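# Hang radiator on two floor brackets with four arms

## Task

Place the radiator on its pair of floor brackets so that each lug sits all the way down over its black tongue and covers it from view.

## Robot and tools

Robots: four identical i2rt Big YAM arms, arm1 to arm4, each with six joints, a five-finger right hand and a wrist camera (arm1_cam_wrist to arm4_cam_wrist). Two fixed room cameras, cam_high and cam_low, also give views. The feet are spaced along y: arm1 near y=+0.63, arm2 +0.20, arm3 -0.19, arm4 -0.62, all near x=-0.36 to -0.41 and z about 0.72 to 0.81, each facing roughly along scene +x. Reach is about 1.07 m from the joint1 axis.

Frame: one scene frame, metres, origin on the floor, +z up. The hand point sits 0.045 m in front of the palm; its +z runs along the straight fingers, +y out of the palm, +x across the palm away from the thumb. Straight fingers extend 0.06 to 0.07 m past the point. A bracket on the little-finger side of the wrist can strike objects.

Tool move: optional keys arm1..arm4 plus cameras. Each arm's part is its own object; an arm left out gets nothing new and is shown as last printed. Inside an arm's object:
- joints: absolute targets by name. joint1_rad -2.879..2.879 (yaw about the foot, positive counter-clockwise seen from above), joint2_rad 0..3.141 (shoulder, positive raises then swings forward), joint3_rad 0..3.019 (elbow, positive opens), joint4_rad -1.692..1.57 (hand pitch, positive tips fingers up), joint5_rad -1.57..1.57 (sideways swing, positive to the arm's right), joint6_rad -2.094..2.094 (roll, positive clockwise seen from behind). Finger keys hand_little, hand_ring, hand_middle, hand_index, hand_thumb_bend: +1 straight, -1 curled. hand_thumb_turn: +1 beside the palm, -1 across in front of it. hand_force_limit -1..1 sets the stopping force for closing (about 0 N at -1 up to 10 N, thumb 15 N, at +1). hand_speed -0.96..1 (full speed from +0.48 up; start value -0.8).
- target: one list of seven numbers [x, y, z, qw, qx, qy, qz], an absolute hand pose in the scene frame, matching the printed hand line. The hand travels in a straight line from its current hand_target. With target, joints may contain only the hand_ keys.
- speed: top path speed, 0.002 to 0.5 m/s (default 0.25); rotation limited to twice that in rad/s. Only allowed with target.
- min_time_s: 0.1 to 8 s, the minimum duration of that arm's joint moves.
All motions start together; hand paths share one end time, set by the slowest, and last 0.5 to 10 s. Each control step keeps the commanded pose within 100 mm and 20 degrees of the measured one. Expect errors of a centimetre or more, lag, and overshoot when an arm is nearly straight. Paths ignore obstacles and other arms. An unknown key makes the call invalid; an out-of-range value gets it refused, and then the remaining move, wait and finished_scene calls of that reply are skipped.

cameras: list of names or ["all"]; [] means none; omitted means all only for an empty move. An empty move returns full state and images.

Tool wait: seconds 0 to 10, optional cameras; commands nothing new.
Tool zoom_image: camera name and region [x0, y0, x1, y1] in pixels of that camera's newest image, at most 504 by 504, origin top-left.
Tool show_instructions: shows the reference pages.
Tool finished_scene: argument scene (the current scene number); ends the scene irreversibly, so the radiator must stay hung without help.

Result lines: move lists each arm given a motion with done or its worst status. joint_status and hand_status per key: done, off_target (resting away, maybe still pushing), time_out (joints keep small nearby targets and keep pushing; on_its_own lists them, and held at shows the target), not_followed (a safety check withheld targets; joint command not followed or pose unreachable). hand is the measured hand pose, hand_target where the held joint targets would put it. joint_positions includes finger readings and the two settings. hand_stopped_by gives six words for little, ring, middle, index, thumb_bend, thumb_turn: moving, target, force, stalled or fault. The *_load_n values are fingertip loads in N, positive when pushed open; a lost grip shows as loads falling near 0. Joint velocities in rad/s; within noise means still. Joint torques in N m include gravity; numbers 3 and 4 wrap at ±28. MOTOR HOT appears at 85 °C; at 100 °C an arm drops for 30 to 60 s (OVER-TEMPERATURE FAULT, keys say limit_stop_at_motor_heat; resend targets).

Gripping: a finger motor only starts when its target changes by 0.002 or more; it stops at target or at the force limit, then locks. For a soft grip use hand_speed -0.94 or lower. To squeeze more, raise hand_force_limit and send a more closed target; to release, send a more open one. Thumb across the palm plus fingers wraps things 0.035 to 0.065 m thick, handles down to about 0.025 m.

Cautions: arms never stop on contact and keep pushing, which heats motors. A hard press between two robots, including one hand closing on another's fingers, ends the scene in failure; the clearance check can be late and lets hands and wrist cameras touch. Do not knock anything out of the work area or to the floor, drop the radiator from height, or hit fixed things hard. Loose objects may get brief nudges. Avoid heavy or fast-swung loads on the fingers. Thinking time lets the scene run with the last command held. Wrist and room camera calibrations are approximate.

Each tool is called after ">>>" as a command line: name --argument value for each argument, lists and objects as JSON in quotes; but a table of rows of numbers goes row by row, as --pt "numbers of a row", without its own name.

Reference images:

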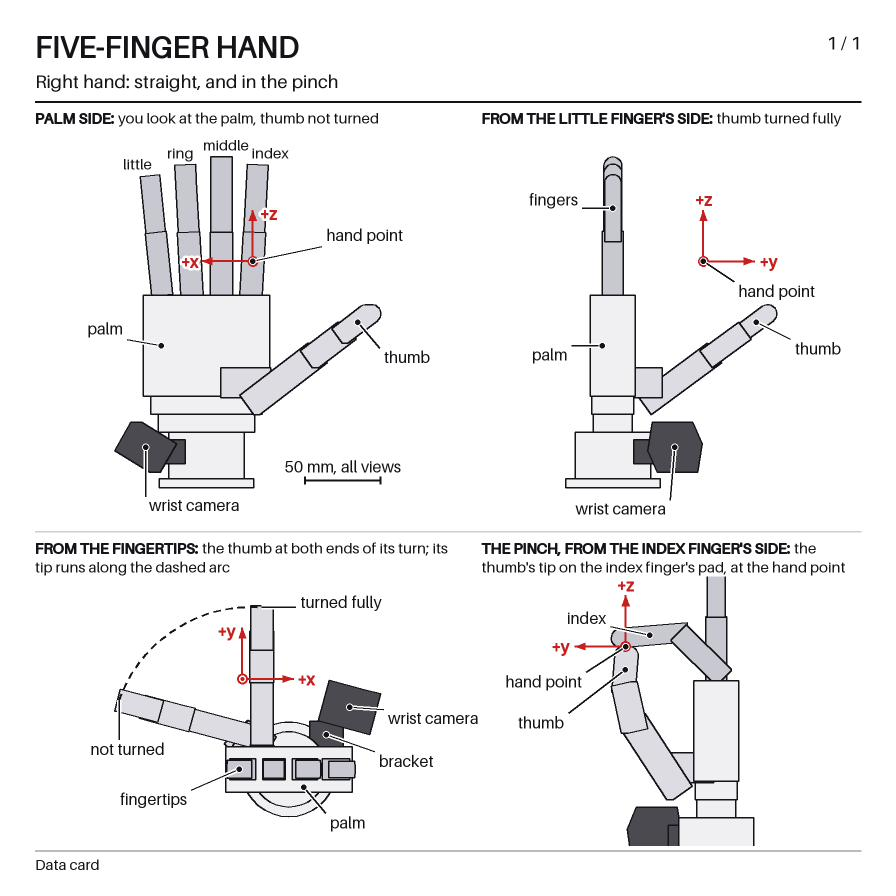

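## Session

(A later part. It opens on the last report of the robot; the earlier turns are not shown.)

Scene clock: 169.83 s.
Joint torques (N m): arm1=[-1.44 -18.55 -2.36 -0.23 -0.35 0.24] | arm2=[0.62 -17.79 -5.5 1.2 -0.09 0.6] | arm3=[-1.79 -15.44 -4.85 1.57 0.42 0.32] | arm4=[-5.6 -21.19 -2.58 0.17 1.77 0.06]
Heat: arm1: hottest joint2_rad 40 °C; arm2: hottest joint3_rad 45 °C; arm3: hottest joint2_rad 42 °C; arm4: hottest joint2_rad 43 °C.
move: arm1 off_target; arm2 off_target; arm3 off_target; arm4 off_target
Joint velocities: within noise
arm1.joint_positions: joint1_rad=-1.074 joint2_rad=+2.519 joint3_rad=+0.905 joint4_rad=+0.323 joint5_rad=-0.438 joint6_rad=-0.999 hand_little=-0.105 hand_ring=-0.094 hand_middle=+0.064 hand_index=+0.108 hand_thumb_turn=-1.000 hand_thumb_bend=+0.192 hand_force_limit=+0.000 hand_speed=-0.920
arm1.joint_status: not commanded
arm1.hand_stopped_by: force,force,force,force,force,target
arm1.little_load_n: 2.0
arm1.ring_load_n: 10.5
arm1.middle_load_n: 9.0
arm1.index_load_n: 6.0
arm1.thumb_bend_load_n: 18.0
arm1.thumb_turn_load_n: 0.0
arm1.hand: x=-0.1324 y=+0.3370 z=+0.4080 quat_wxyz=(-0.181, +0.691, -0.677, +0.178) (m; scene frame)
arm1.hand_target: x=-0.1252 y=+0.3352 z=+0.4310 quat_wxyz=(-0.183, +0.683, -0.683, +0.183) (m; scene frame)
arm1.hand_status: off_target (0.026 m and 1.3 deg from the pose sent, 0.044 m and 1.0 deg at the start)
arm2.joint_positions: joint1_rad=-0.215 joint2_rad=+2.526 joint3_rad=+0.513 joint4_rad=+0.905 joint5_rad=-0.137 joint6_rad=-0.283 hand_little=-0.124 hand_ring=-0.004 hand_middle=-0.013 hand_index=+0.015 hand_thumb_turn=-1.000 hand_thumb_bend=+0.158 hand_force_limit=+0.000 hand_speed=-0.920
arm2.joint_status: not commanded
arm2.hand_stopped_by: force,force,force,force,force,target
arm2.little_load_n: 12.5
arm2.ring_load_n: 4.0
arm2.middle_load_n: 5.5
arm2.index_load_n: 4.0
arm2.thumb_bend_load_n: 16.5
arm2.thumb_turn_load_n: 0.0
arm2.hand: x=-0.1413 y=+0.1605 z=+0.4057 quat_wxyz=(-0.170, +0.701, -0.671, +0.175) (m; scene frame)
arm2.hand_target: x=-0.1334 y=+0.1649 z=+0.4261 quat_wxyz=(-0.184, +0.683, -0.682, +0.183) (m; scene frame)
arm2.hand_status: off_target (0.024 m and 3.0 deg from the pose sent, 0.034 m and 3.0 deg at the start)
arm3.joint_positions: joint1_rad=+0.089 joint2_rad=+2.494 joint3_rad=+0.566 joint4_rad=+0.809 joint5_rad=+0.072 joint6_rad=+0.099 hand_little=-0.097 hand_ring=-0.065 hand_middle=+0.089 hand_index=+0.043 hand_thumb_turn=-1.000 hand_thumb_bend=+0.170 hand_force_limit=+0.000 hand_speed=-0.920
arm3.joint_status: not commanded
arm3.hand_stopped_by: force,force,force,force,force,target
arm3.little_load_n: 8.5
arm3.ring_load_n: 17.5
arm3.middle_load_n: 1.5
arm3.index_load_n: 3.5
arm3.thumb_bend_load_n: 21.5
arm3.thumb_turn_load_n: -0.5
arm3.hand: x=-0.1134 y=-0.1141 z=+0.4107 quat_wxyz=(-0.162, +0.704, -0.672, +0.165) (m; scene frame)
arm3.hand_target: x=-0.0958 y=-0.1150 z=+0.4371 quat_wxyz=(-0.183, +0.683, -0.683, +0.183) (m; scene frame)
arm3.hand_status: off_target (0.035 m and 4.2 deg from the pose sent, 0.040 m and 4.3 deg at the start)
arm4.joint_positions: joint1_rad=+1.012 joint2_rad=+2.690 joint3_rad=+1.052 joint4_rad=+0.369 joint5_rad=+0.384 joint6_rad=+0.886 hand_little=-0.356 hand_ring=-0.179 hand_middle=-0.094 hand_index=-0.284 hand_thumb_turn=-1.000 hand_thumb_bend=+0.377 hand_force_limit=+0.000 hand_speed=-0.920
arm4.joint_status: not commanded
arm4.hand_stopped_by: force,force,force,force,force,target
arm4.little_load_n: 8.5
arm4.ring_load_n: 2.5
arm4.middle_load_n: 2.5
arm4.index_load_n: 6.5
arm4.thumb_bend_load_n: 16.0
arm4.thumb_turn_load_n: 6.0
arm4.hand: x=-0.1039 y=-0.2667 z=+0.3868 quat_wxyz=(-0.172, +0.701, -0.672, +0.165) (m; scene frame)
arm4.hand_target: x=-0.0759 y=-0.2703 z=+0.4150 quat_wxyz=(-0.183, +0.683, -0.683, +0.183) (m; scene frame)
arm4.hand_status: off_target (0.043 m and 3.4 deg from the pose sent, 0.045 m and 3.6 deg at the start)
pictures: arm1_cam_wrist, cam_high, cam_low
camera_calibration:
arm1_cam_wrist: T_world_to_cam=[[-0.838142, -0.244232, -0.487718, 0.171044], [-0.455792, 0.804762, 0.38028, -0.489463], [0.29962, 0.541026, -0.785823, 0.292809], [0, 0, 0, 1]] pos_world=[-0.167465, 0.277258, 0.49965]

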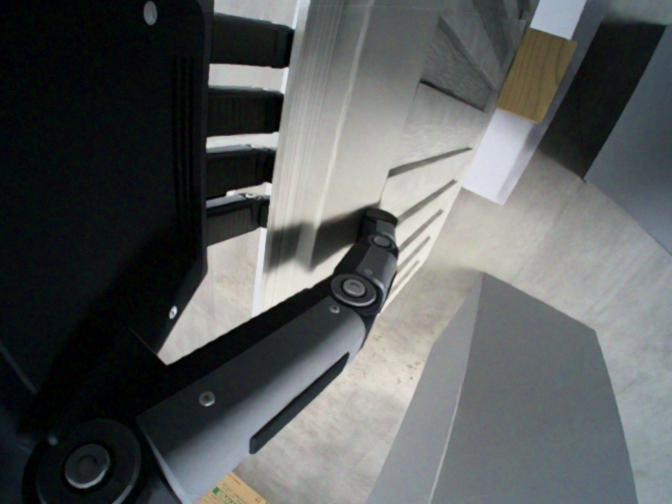

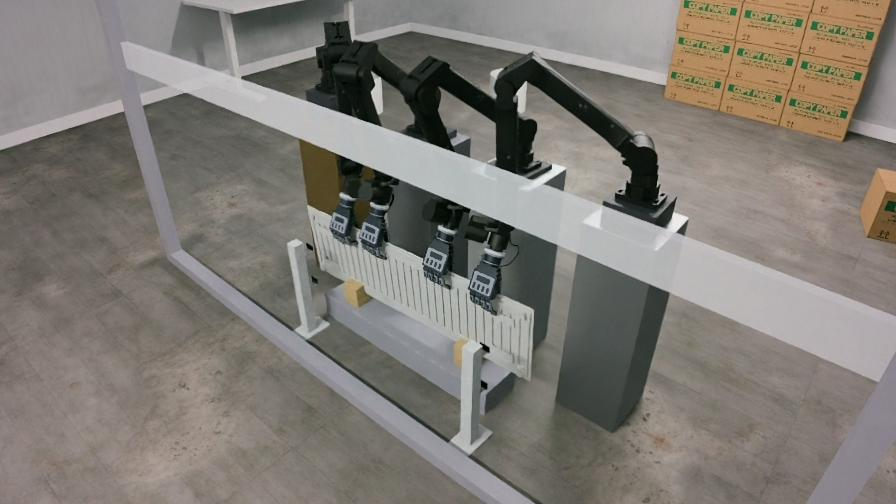

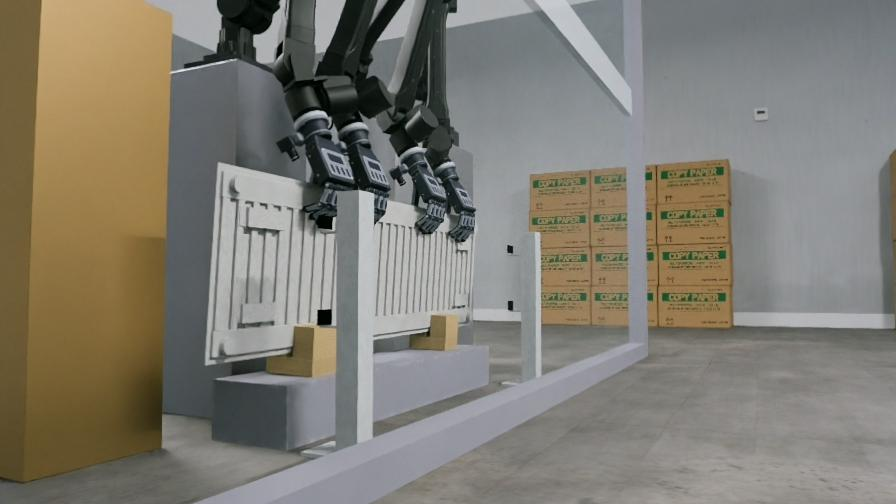

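>>> move --arm1 '{"target": [-0.121, 0.335, 0.445, -0.183, 0.683, -0.683, 0.183], "speed": 0.03}' --arm2 '{"target": [-0.129, 0.165, 0.440, -0.183, 0.683, -0.683, 0.183], "speed": 0.03}' --arm3 '{"target": [-0.095, -0.115, 0.450, -0.183, 0.683, -0.683, 0.183], "speed": 0.03}' --arm4 '{"target": [-0.077, -0.27, 0.432, -0.183, 0.683, -0.683, 0.183], "speed": 0.03}' --cameras '["all"]'

>>> zoom_image --camera "cam_low" --region '[180, 300, 350, 400]'

>>> zoom_image --camera "cam_low" --region '[380, 290, 500, 380]'

Scene clock: 172.07 s.
Joint torques (N m): arm1=[-1.32 -18.43 -1.84 -0.2 -0.38 0.26] | arm2=[0.85 -18.2 -4.81 1.2 0.03 0.58] | arm3=[-1.9 -15.03 -4.38 1.47 0.47 0.3] | arm4=[-5.25 -21.54 -2.78 0.06 1.79 0.11]
Heat: arm1: hottest joint2_rad 41 °C; arm2: hottest joint3_rad 45 °C; arm3: hottest joint2_rad 43 °C; arm4: hottest joint2_rad 43 °C.
move: arm1 off_target; arm2 off_target; arm3 off_target; arm4 off_target
Joint velocities: within noise
arm1.joint_positions: joint1_rad=-1.065 joint2_rad=+2.482 joint3_rad=+0.888 joint4_rad=+0.304 joint5_rad=-0.435 joint6_rad=-0.991 hand_little=-0.105 hand_ring=-0.094 hand_middle=+0.064 hand_index=+0.108 hand_thumb_turn=-1.000 hand_thumb_bend=+0.192 hand_force_limit=+0.000 hand_speed=-0.920
arm1.joint_status: not commanded
arm1.hand_stopped_by: force,force,force,force,force,target
arm1.little_load_n: 1.5
arm1.ring_load_n: 10.0
arm1.middle_load_n: 9.0
arm1.index_load_n: 6.0
arm1.thumb_bend_load_n: 18.0
arm1.thumb_turn_load_n: 0.0
arm1.hand: x=-0.1295 y=+0.3380 z=+0.4205 quat_wxyz=(-0.180, +0.691, -0.678, +0.176) (m; scene frame)
arm1.hand_target: x=-0.1212 y=+0.3352 z=+0.4432 quat_wxyz=(-0.183, +0.683, -0.683, +0.183) (m; scene frame)
arm1.hand_status: off_target (0.026 m and 1.4 deg from the pose sent, 0.039 m and 1.3 deg at the start)
arm2.joint_positions: joint1_rad=-0.212 joint2_rad=+2.474 joint3_rad=+0.495 joint4_rad=+0.864 joint5_rad=-0.138 joint6_rad=-0.280 hand_little=-0.124 hand_ring=-0.004 hand_middle=-0.013 hand_index=+0.015 hand_thumb_turn=-1.000 hand_thumb_bend=+0.158 hand_force_limit=+0.000 hand_speed=-0.920
arm2.joint_status: not commanded
arm2.hand_stopped_by: force,force,force,force,force,target
arm2.little_load_n: 11.5
arm2.ring_load_n: 3.5
arm2.middle_load_n: 5.5
arm2.index_load_n: 5.0
arm2.thumb_bend_load_n: 17.0
arm2.thumb_turn_load_n: 0.5
arm2.hand: x=-0.1398 y=+0.1613 z=+0.4179 quat_wxyz=(-0.169, +0.701, -0.671, +0.172) (m; scene frame)
arm2.hand_target: x=-0.1295 y=+0.1649 z=+0.4381 quat_wxyz=(-0.184, +0.683, -0.682, +0.183) (m; scene frame)
arm2.hand_status: off_target (0.025 m and 3.2 deg from the pose sent, 0.037 m and 3.0 deg at the start)
arm3.joint_positions: joint1_rad=+0.089 joint2_rad=+2.450 joint3_rad=+0.545 joint4_rad=+0.787 joint5_rad=+0.071 joint6_rad=+0.100 hand_little=-0.097 hand_ring=-0.065 hand_middle=+0.089 hand_index=+0.043 hand_thumb_turn=-1.000 hand_thumb_bend=+0.170 hand_force_limit=+0.000 hand_speed=-0.920
arm3.joint_status: not commanded
arm3.hand_stopped_by: force,force,force,force,force,target
arm3.little_load_n: 7.5
arm3.ring_load_n: 17.5
arm3.middle_load_n: 1.5
arm3.index_load_n: 3.5
arm3.thumb_bend_load_n: 20.5
arm3.thumb_turn_load_n: -0.5
arm3.hand: x=-0.1132 y=-0.1138 z=+0.4226 quat_wxyz=(-0.163, +0.703, -0.672, +0.165) (m; scene frame)
arm3.hand_target: x=-0.0959 y=-0.1150 z=+0.4474 quat_wxyz=(-0.183, +0.683, -0.683, +0.183) (m; scene frame)
arm3.hand_status: off_target (0.033 m and 4.1 deg from the pose sent, 0.043 m and 4.2 deg at the start)
arm4.joint_positions: joint1_rad=+1.012 joint2_rad=+2.657 joint3_rad=+1.028 joint4_rad=+0.360 joint5_rad=+0.384 joint6_rad=+0.886 hand_little=-0.356 hand_ring=-0.179 hand_middle=-0.094 hand_index=-0.284 hand_thumb_turn=-1.000 hand_thumb_bend=+0.377 hand_force_limit=+0.000 hand_speed=-0.920
arm4.joint_status: not commanded
arm4.hand_stopped_by: force,force,force,force,force,target
arm4.little_load_n: 9.0
arm4.ring_load_n: 2.0
arm4.middle_load_n: 2.0
arm4.index_load_n: 7.5
arm4.thumb_bend_load_n: 15.5
arm4.thumb_turn_load_n: 6.0
arm4.hand: x=-0.1037 y=-0.2666 z=+0.3990 quat_wxyz=(-0.172, +0.701, -0.672, +0.166) (m; scene frame)
arm4.hand_target: x=-0.0779 y=-0.2703 z=+0.4287 quat_wxyz=(-0.183, +0.683, -0.683, +0.183) (m; scene frame)
arm4.hand_status: off_target (0.043 m and 3.4 deg from the pose sent, 0.053 m and 3.5 deg at the start)
pictures: arm1_cam_wrist, arm2_cam_wrist, arm3_cam_wrist, arm4_cam_wrist, cam_high, cam_low
camera_calibration:
arm1_cam_wrist: T_world_to_cam=[[-0.839114, -0.244231, -0.486044, 0.179], [-0.455584, 0.803756, 0.382649, -0.494301], [0.297206, 0.54252, -0.785711, 0.30037], [0, 0, 0, 1]] pos_world=[-0.164266, 0.278058, 0.51215]
arm2_cam_wrist: T_world_to_cam=[[-0.81517, -0.319423, -0.483184, 0.143989], [-0.510846, 0.789662, 0.339808, -0.342025], [0.273009, 0.523834, -0.806885, 0.405215], [0, 0, 0, 1]] pos_world=[-0.167974, 0.103812, 0.512758]
arm3_cam_wrist: T_world_to_cam=[[-0.843106, -0.338463, -0.417871, 0.0402824], [-0.475871, 0.831494, 0.286643, -0.0758219], [0.250439, 0.440523, -0.862102, 0.558031], [0, 0, 0, 1]] pos_world=[-0.141872, -0.169146, 0.519646]
arm4_cam_wrist: T_world_to_cam=[[-0.829133, -0.299592, -0.471999, 0.0269226], [-0.474359, 0.823798, 0.310389, 0.0495138], [0.295842, 0.481251, -0.825152, 0.606735], [0, 0, 0, 1]] pos_world=[-0.133688, -0.324715, 0.497987]

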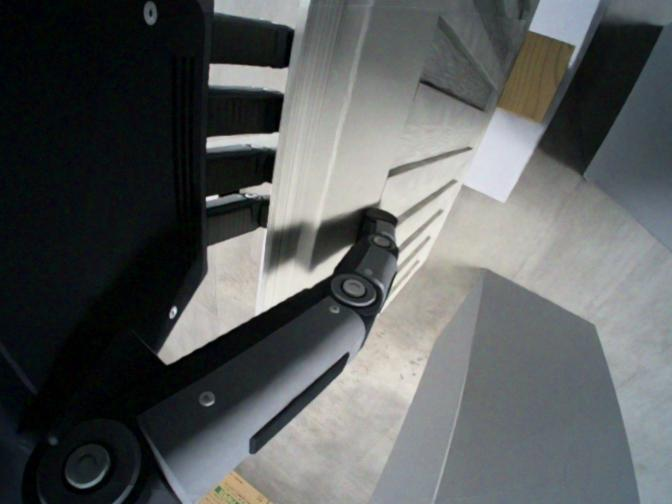

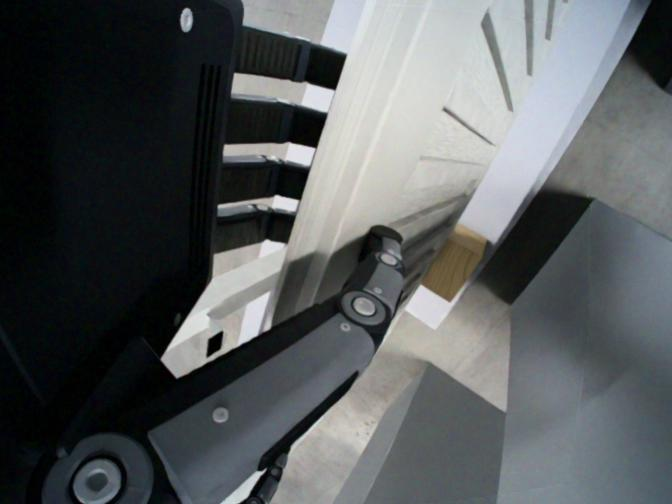

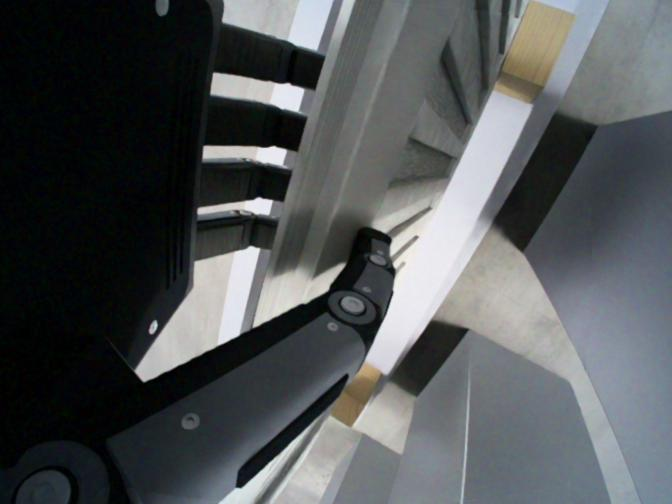

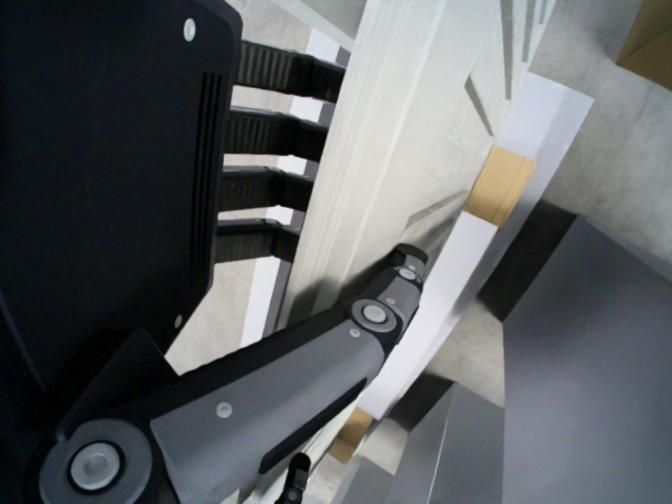

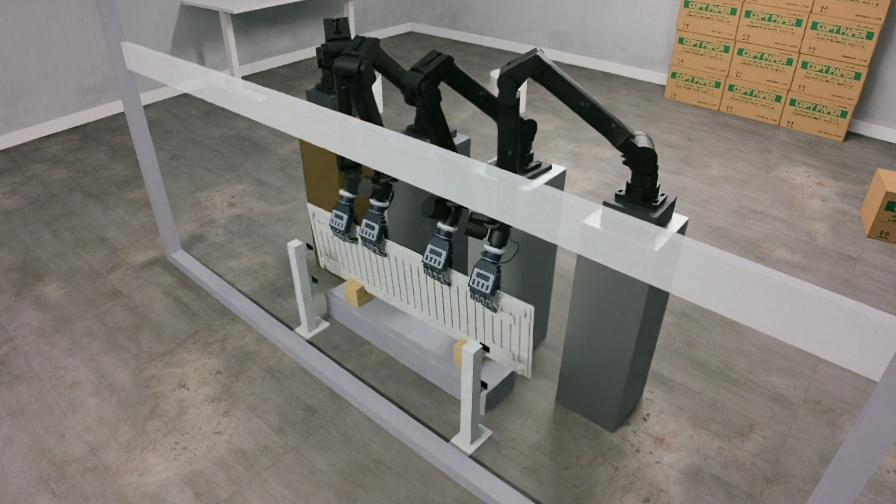

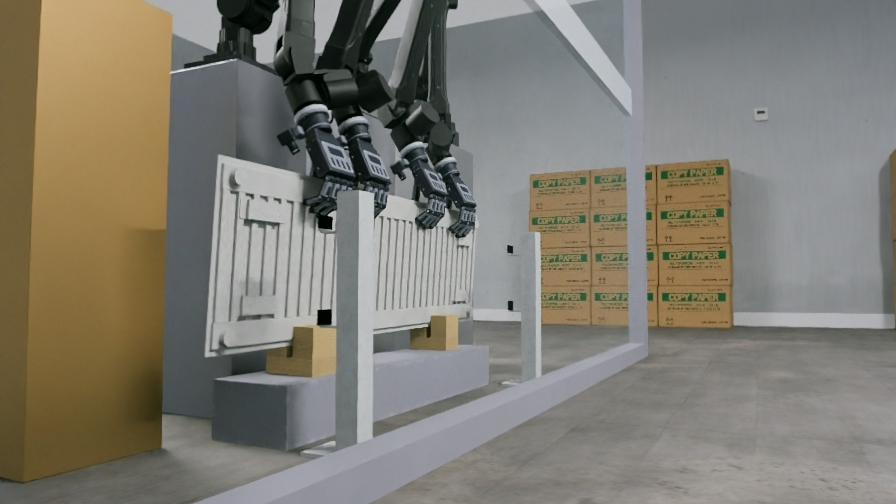

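Scaled by 2.965 from the camera's 896x504 image, which has a finer 1280x720 frame.

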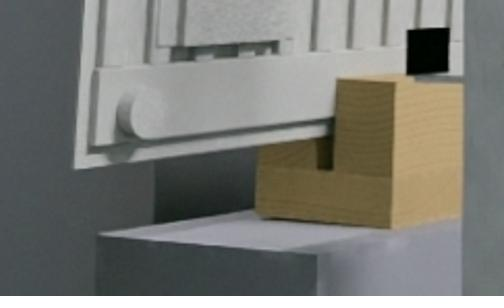

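Scaled by 4.200 from the camera's 896x504 image, which has a finer 1280x720 frame.

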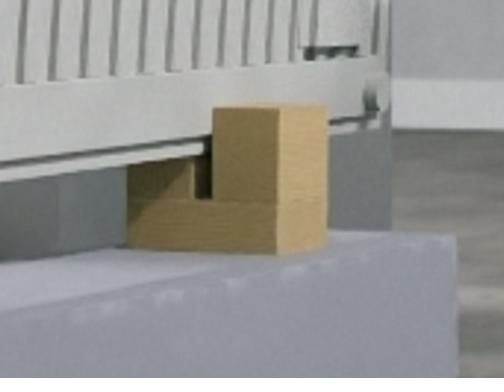

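>>> move --arm1 '{"target": [-0.123, 0.335, 0.470, -0.183, 0.683, -0.683, 0.183], "speed": 0.04}' --arm2 '{"target": [-0.131, 0.165, 0.465, -0.183, 0.683, -0.683, 0.183], "speed": 0.04}' --arm3 '{"target": [-0.097, -0.115, 0.475, -0.183, 0.683, -0.683, 0.183], "speed": 0.04}' --arm4 '{"target": [-0.081, -0.27, 0.457, -0.183, 0.683, -0.683, 0.183], "speed": 0.04}' --cameras '["cam_high", "cam_low"]'

Scene clock: 174.10 s.
Joint torques (N m): arm1=[-1.67 -18.02 -1.21 -0.18 -0.45 0.2] | arm2=[0.79 -16.79 -4.26 1.17 -0.05 0.57] | arm3=[-1.73 -14.51 -3.55 1.43 0.51 0.32] | arm4=[-4.42 -20.89 -2.35 0.08 1.86 0.18]
Heat: arm1: hottest joint2_rad 41 °C; arm2: hottest joint3_rad 45 °C; arm3: hottest joint2_rad 43 °C; arm4: hottest joint2_rad 43 °C.
move: arm1 off_target; arm2 off_target; arm3 off_target; arm4 off_target
Joint velocities: within noise
arm1.joint_positions: joint1_rad=-1.065 joint2_rad=+2.401 joint3_rad=+0.846 joint4_rad=+0.263 joint5_rad=-0.434 joint6_rad=-0.989 hand_little=-0.105 hand_ring=-0.094 hand_middle=+0.064 hand_index=+0.108 hand_thumb_turn=-1.000 hand_thumb_bend=+0.192 hand_force_limit=+0.000 hand_speed=-0.920
arm1.joint_status: not commanded
arm1.hand_stopped_by: force,force,force,force,force,target
arm1.little_load_n: 1.5
arm1.ring_load_n: 9.5
arm1.middle_load_n: 8.5
arm1.index_load_n: 6.0
arm1.thumb_bend_load_n: 18.0
arm1.thumb_turn_load_n: 0.5
arm1.hand: x=-0.1297 y=+0.3380 z=+0.4476 quat_wxyz=(-0.180, +0.690, -0.678, +0.176) (m; scene frame)
arm1.hand_target: x=-0.1232 y=+0.3353 z=+0.4684 quat_wxyz=(-0.183, +0.683, -0.683, +0.183) (m; scene frame)
arm1.hand_status: off_target (0.024 m and 1.4 deg from the pose sent, 0.050 m and 1.4 deg at the start)
arm2.joint_positions: joint1_rad=-0.212 joint2_rad=+2.366 joint3_rad=+0.448 joint4_rad=+0.807 joint5_rad=-0.138 joint6_rad=-0.279 hand_little=-0.124 hand_ring=-0.004 hand_middle=-0.013 hand_index=+0.015 hand_thumb_turn=-1.000 hand_thumb_bend=+0.158 hand_force_limit=+0.000 hand_speed=-0.920
arm2.joint_status: not commanded
arm2.hand_stopped_by: force,force,force,force,force,target
arm2.little_load_n: 11.5
arm2.ring_load_n: 4.0
arm2.middle_load_n: 5.5
arm2.index_load_n: 4.5
arm2.thumb_bend_load_n: 16.0
arm2.thumb_turn_load_n: 0.5
arm2.hand: x=-0.1394 y=+0.1614 z=+0.4451 quat_wxyz=(-0.170, +0.701, -0.671, +0.173) (m; scene frame)
arm2.hand_target: x=-0.1313 y=+0.1649 z=+0.4633 quat_wxyz=(-0.184, +0.683, -0.683, +0.183) (m; scene frame)
arm2.hand_status: off_target (0.022 m and 3.1 deg from the pose sent, 0.048 m and 3.2 deg at the start)
arm3.joint_positions: joint1_rad=+0.089 joint2_rad=+2.346 joint3_rad=+0.498 joint4_rad=+0.732 joint5_rad=+0.071 joint6_rad=+0.101 hand_little=-0.097 hand_ring=-0.065 hand_middle=+0.089 hand_index=+0.043 hand_thumb_turn=-1.000 hand_thumb_bend=+0.170 hand_force_limit=+0.000 hand_speed=-0.920
arm3.joint_status: not commanded
arm3.hand_stopped_by: force,force,force,force,force,target
arm3.little_load_n: 7.5
arm3.ring_load_n: 17.0
arm3.middle_load_n: 1.0
arm3.index_load_n: 3.5
arm3.thumb_bend_load_n: 20.5
arm3.thumb_turn_load_n: -0.5
arm3.hand: x=-0.1138 y=-0.1140 z=+0.4499 quat_wxyz=(-0.163, +0.703, -0.672, +0.165) (m; scene frame)
arm3.hand_target: x=-0.0976 y=-0.1149 z=+0.4726 quat_wxyz=(-0.183, +0.683, -0.683, +0.183) (m; scene frame)
arm3.hand_status: off_target (0.030 m and 4.0 deg from the pose sent, 0.055 m and 4.1 deg at the start)
arm4.joint_positions: joint1_rad=+1.012 joint2_rad=+2.578 joint3_rad=+0.977 joint4_rad=+0.332 joint5_rad=+0.385 joint6_rad=+0.886 hand_little=-0.356 hand_ring=-0.179 hand_middle=-0.095 hand_index=-0.284 hand_thumb_turn=-1.000 hand_thumb_bend=+0.377 hand_force_limit=+0.000 hand_speed=-0.920
arm4.joint_status: not commanded
arm4.hand_stopped_by: force,force,force,force,force,target
arm4.little_load_n: 8.0
arm4.ring_load_n: 1.5
arm4.middle_load_n: 1.5
arm4.index_load_n: 8.0
arm4.thumb_bend_load_n: 15.0
arm4.thumb_turn_load_n: 6.0
arm4.hand: x=-0.1037 y=-0.2667 z=+0.4270 quat_wxyz=(-0.172, +0.701, -0.672, +0.166) (m; scene frame)
arm4.hand_target: x=-0.0817 y=-0.2702 z=+0.4543 quat_wxyz=(-0.183, +0.683, -0.683, +0.183) (m; scene frame)
arm4.hand_status: off_target (0.038 m and 3.4 deg from the pose sent, 0.062 m and 3.4 deg at the start)
pictures: cam_high, cam_low

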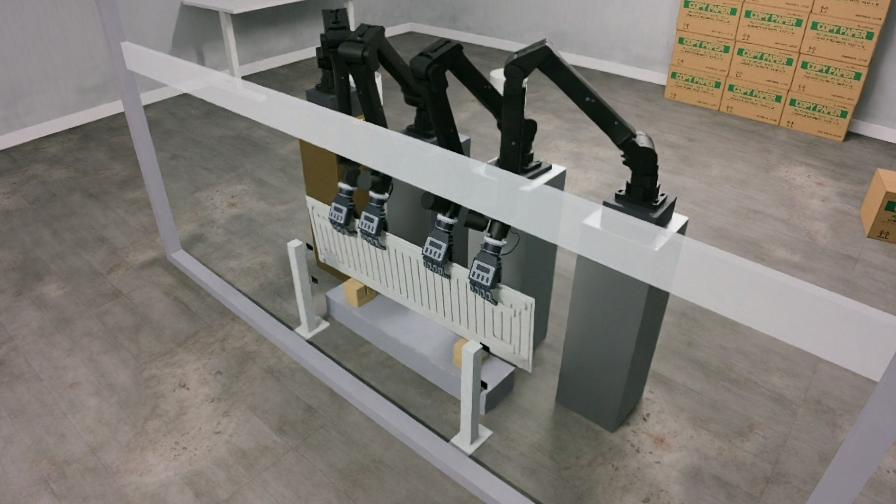

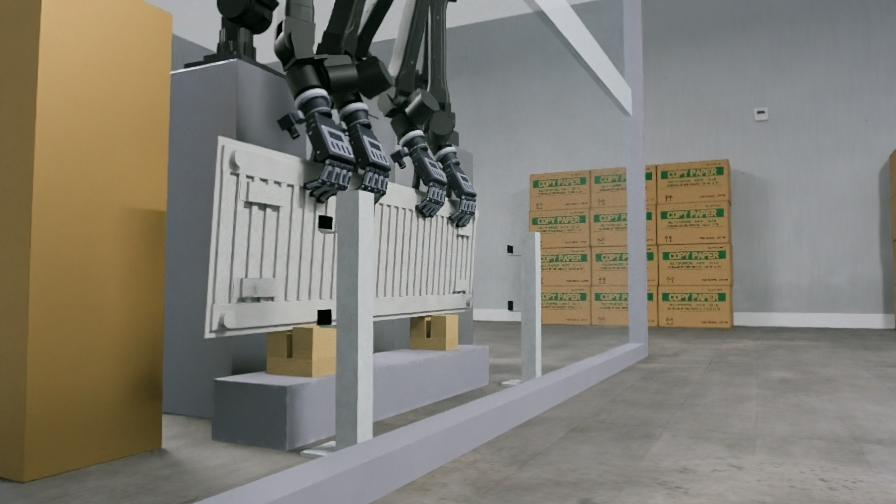

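>>> move --arm1 '{"target": [-0.123, 0.335, 0.493, -0.183, 0.683, -0.683, 0.183], "speed": 0.04}' --arm2 '{"target": [-0.131, 0.165, 0.488, -0.183, 0.683, -0.683, 0.183], "speed": 0.04}' --arm3 '{"target": [-0.097, -0.115, 0.498, -0.183, 0.683, -0.683, 0.183], "speed": 0.04}' --arm4 '{"target": [-0.083, -0.27, 0.480, -0.183, 0.683, -0.683, 0.183], "speed": 0.04}' --cameras '["all"]'

Scene clock: 175.87 s.
Joint torques (N m): arm1=[-1.73 -17.55 -0.43 -0.27 -0.44 0.19] | arm2=[0.09 -16.91 -3.28 1.17 -0.04 0.55] | arm3=[-1.55 -14.39 -2.62 1.24 0.52 0.31] | arm4=[-4.19 -20.42 -1.91 0.06 1.91 0.22]
Heat: arm1: hottest joint2_rad 41 °C; arm2: hottest joint3_rad 45 °C; arm3: hottest joint2_rad 43 °C; arm4: hottest joint2_rad 43 °C.
move: arm1 off_target; arm2 off_target; arm3 off_target; arm4 off_target
Joint velocities: within noise
arm1.joint_positions: joint1_rad=-1.065 joint2_rad=+2.327 joint3_rad=+0.814 joint4_rad=+0.221 joint5_rad=-0.434 joint6_rad=-0.989 hand_little=-0.105 hand_ring=-0.094 hand_middle=+0.064 hand_index=+0.108 hand_thumb_turn=-1.000 hand_thumb_bend=+0.192 hand_force_limit=+0.000 hand_speed=-0.920
arm1.joint_status: not commanded
arm1.hand_stopped_by: force,force,force,force,force,target
arm1.little_load_n: 1.0
arm1.ring_load_n: 9.5
arm1.middle_load_n: 8.5
arm1.index_load_n: 6.0
arm1.thumb_bend_load_n: 18.0
arm1.thumb_turn_load_n: 0.5
arm1.hand: x=-0.1298 y=+0.3380 z=+0.4717 quat_wxyz=(-0.180, +0.690, -0.678, +0.175) (m; scene frame)
arm1.hand_target: x=-0.1231 y=+0.3352 z=+0.4915 quat_wxyz=(-0.183, +0.683, -0.683, +0.183) (m; scene frame)
arm1.hand_status: off_target (0.023 m and 1.4 deg from the pose sent, 0.046 m and 1.4 deg at the start)
arm2.joint_positions: joint1_rad=-0.212 joint2_rad=+2.261 joint3_rad=+0.412 joint4_rad=+0.736 joint5_rad=-0.137 joint6_rad=-0.280 hand_little=-0.124 hand_ring=-0.004 hand_middle=-0.013 hand_index=+0.015 hand_thumb_turn=-1.000 hand_thumb_bend=+0.158 hand_force_limit=+0.000 hand_speed=-0.920
arm2.joint_status: not commanded
arm2.hand_stopped_by: force,force,force,force,force,target
arm2.little_load_n: 12.0
arm2.ring_load_n: 4.0
arm2.middle_load_n: 5.5
arm2.index_load_n: 4.0
arm2.thumb_bend_load_n: 17.0
arm2.thumb_turn_load_n: 0.0
arm2.hand: x=-0.1398 y=+0.1615 z=+0.4690 quat_wxyz=(-0.169, +0.701, -0.671, +0.172) (m; scene frame)
arm2.hand_target: x=-0.1314 y=+0.1649 z=+0.4863 quat_wxyz=(-0.184, +0.683, -0.683, +0.183) (m; scene frame)
arm2.hand_status: off_target (0.021 m and 3.2 deg from the pose sent, 0.044 m and 3.1 deg at the start)
arm3.joint_positions: joint1_rad=+0.089 joint2_rad=+2.247 joint3_rad=+0.463 joint4_rad=+0.664 joint5_rad=+0.071 joint6_rad=+0.101 hand_little=-0.097 hand_ring=-0.065 hand_middle=+0.089 hand_index=+0.043 hand_thumb_turn=-1.000 hand_thumb_bend=+0.170 hand_force_limit=+0.000 hand_speed=-0.920
arm3.joint_status: not commanded
arm3.hand_stopped_by: force,force,force,force,force,target
arm3.little_load_n: 8.0
arm3.ring_load_n: 17.0
arm3.middle_load_n: 1.5
arm3.index_load_n: 3.5
arm3.thumb_bend_load_n: 20.5
arm3.thumb_turn_load_n: 0.0
arm3.hand: x=-0.1146 y=-0.1142 z=+0.4738 quat_wxyz=(-0.162, +0.703, -0.673, +0.164) (m; scene frame)
arm3.hand_target: x=-0.0976 y=-0.1149 z=+0.4957 quat_wxyz=(-0.183, +0.683, -0.683, +0.183) (m; scene frame)
arm3.hand_status: off_target (0.030 m and 4.2 deg from the pose sent, 0.051 m and 4.0 deg at the start)
arm4.joint_positions: joint1_rad=+1.012 joint2_rad=+2.508 joint3_rad=+0.935 joint4_rad=+0.303 joint5_rad=+0.385 joint6_rad=+0.886 hand_little=-0.356 hand_ring=-0.179 hand_middle=-0.095 hand_index=-0.284 hand_thumb_turn=-1.000 hand_thumb_bend=+0.377 hand_force_limit=+0.000 hand_speed=-0.920
arm4.joint_status: not commanded
arm4.hand_stopped_by: force,force,force,force,force,target
arm4.little_load_n: 8.5
arm4.ring_load_n: 1.5
arm4.middle_load_n: 1.5
arm4.index_load_n: 8.0
arm4.thumb_bend_load_n: 15.5
arm4.thumb_turn_load_n: 6.0
arm4.hand: x=-0.1039 y=-0.2669 z=+0.4514 quat_wxyz=(-0.172, +0.701, -0.672, +0.166) (m; scene frame)
arm4.hand_target: x=-0.0837 y=-0.2702 z=+0.4775 quat_wxyz=(-0.183, +0.683, -0.683, +0.183) (m; scene frame)
arm4.hand_status: off_target (0.036 m and 3.4 deg from the pose sent, 0.057 m and 3.4 deg at the start)
pictures: arm1_cam_wrist, arm2_cam_wrist, arm3_cam_wrist, arm4_cam_wrist, cam_high, cam_low
camera_calibration:
arm1_cam_wrist: T_world_to_cam=[[-0.840067, -0.242288, -0.48537, 0.202483], [-0.453897, 0.803928, 0.384289, -0.514605], [0.297094, 0.543136, -0.785327, 0.340257], [0, 0, 0, 1]] pos_world=[-0.164567, 0.277959, 0.563249]
arm2_cam_wrist: T_world_to_cam=[[-0.815151, -0.319167, -0.483386, 0.168784], [-0.510441, 0.790283, 0.338973, -0.359201], [0.273823, 0.523054, -0.807116, 0.446664], [0, 0, 0, 1]] pos_world=[-0.168073, 0.104111, 0.563857]
arm3_cam_wrist: T_world_to_cam=[[-0.844104, -0.337892, -0.416314, 0.0595164], [-0.474781, 0.831812, 0.287528, -0.0910785], [0.249142, 0.440362, -0.86256, 0.602721], [0, 0, 0, 1]] pos_world=[-0.143167, -0.169545, 0.570849]
arm4_cam_wrist: T_world_to_cam=[[-0.829317, -0.300178, -0.471303, 0.0509931], [-0.474083, 0.824434, 0.309119, 0.034193], [0.295767, 0.479794, -0.826026, 0.650129], [0, 0, 0, 1]] pos_world=[-0.133787, -0.324811, 0.550487]

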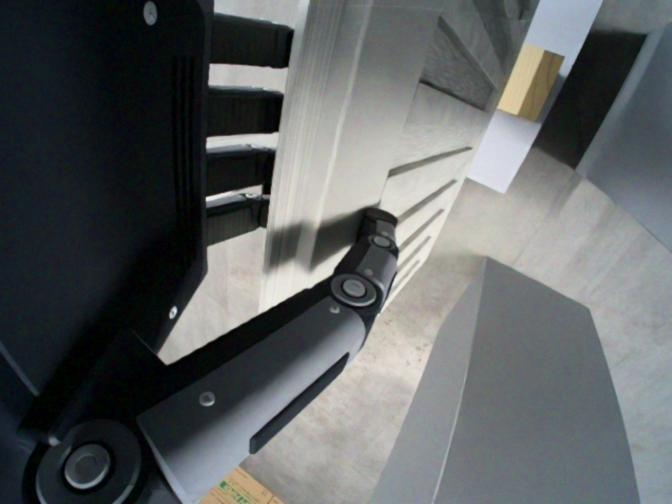

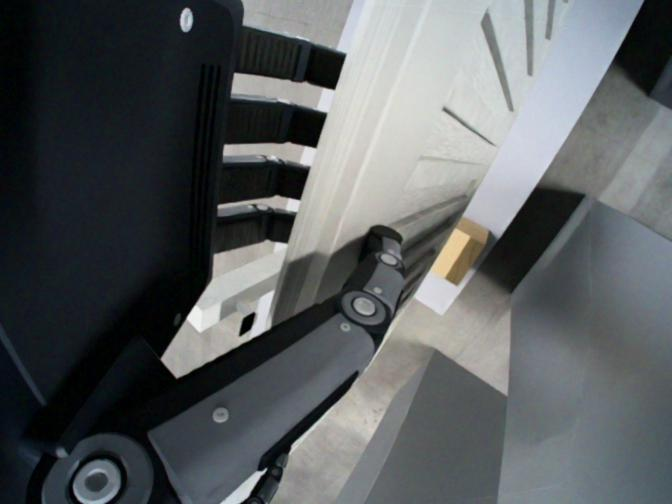

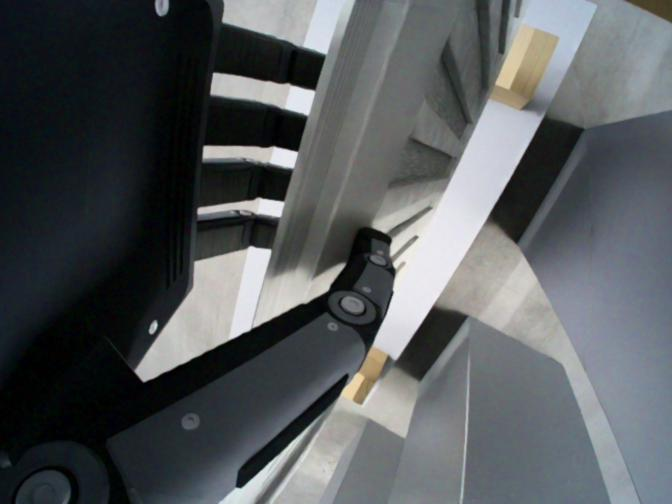

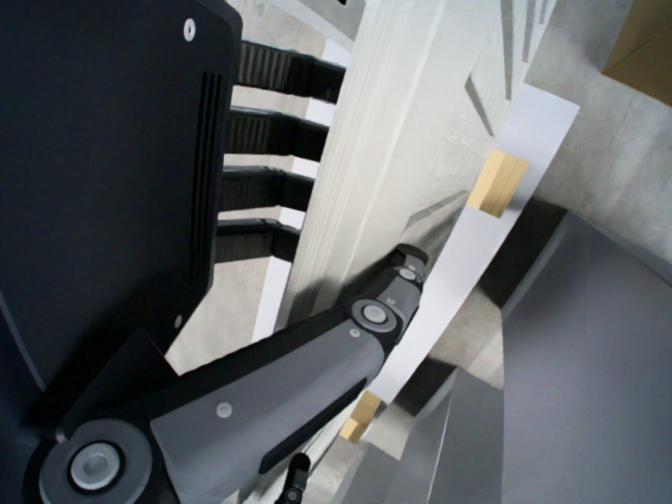

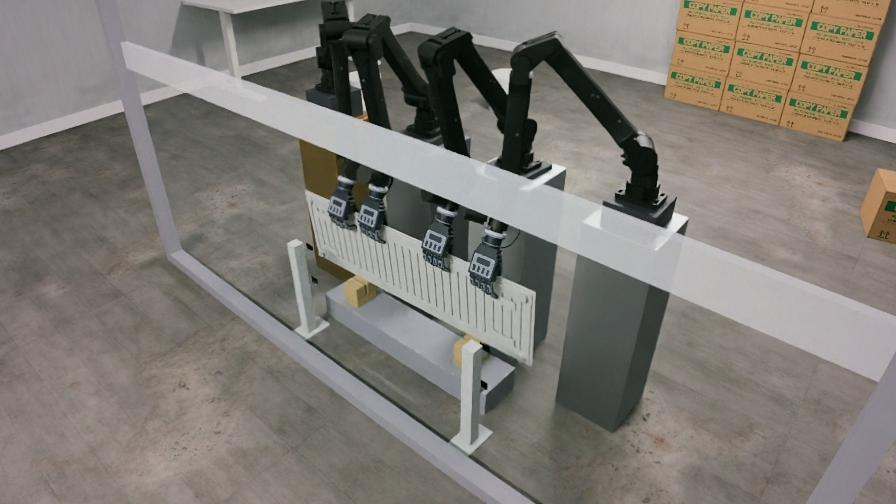

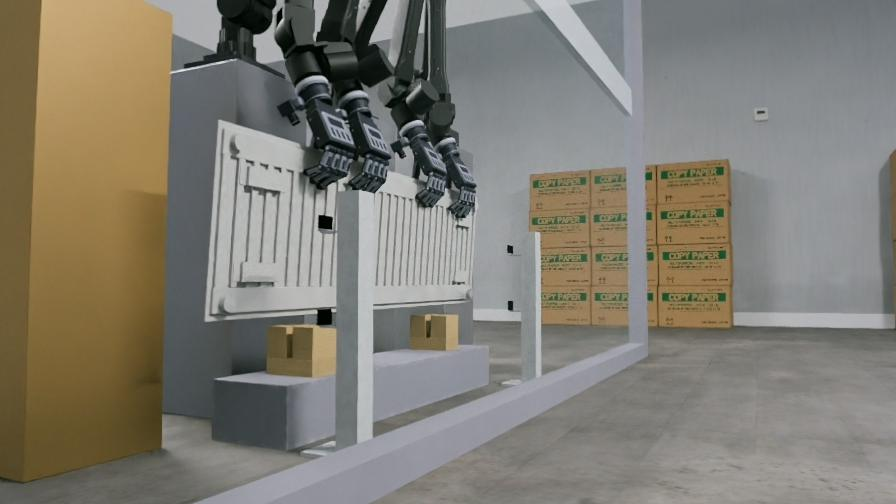

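>>> zoom_image --camera "cam_low" --region '[190, 100, 360, 350]'

>>> zoom_image --camera "cam_low" --region '[430, 180, 560, 340]'

>>> zoom_image --camera "cam_high" --region '[280, 170, 420, 350]'

>>> zoom_image --camera "cam_high" --region '[420, 240, 560, 420]'

Scaled by 2.016 from the camera's 896x504 image, which has a finer 1280x720 frame.

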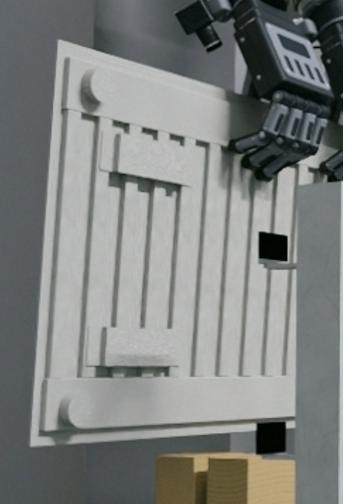

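Scaled by 3.150 from the camera's 896x504 image, which has a finer 1280x720 frame.

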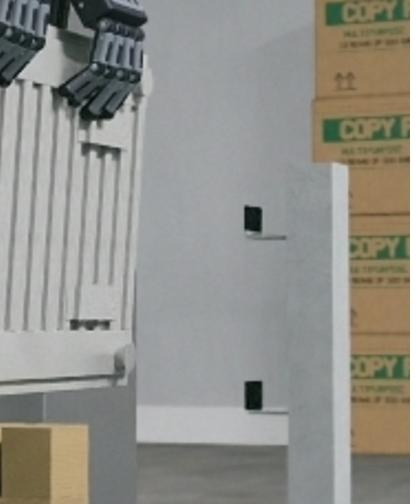

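Scaled by 2.800 from the camera's 896x504 image, which has a finer 1280x720 frame.

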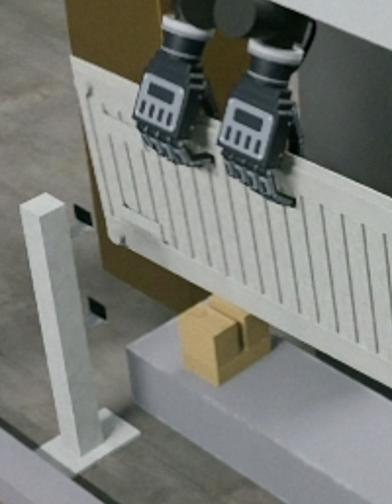

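Scaled by 2.800 from the camera's 896x504 image, which has a finer 1280x720 frame.

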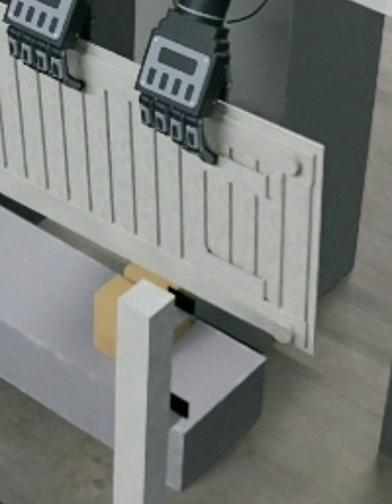

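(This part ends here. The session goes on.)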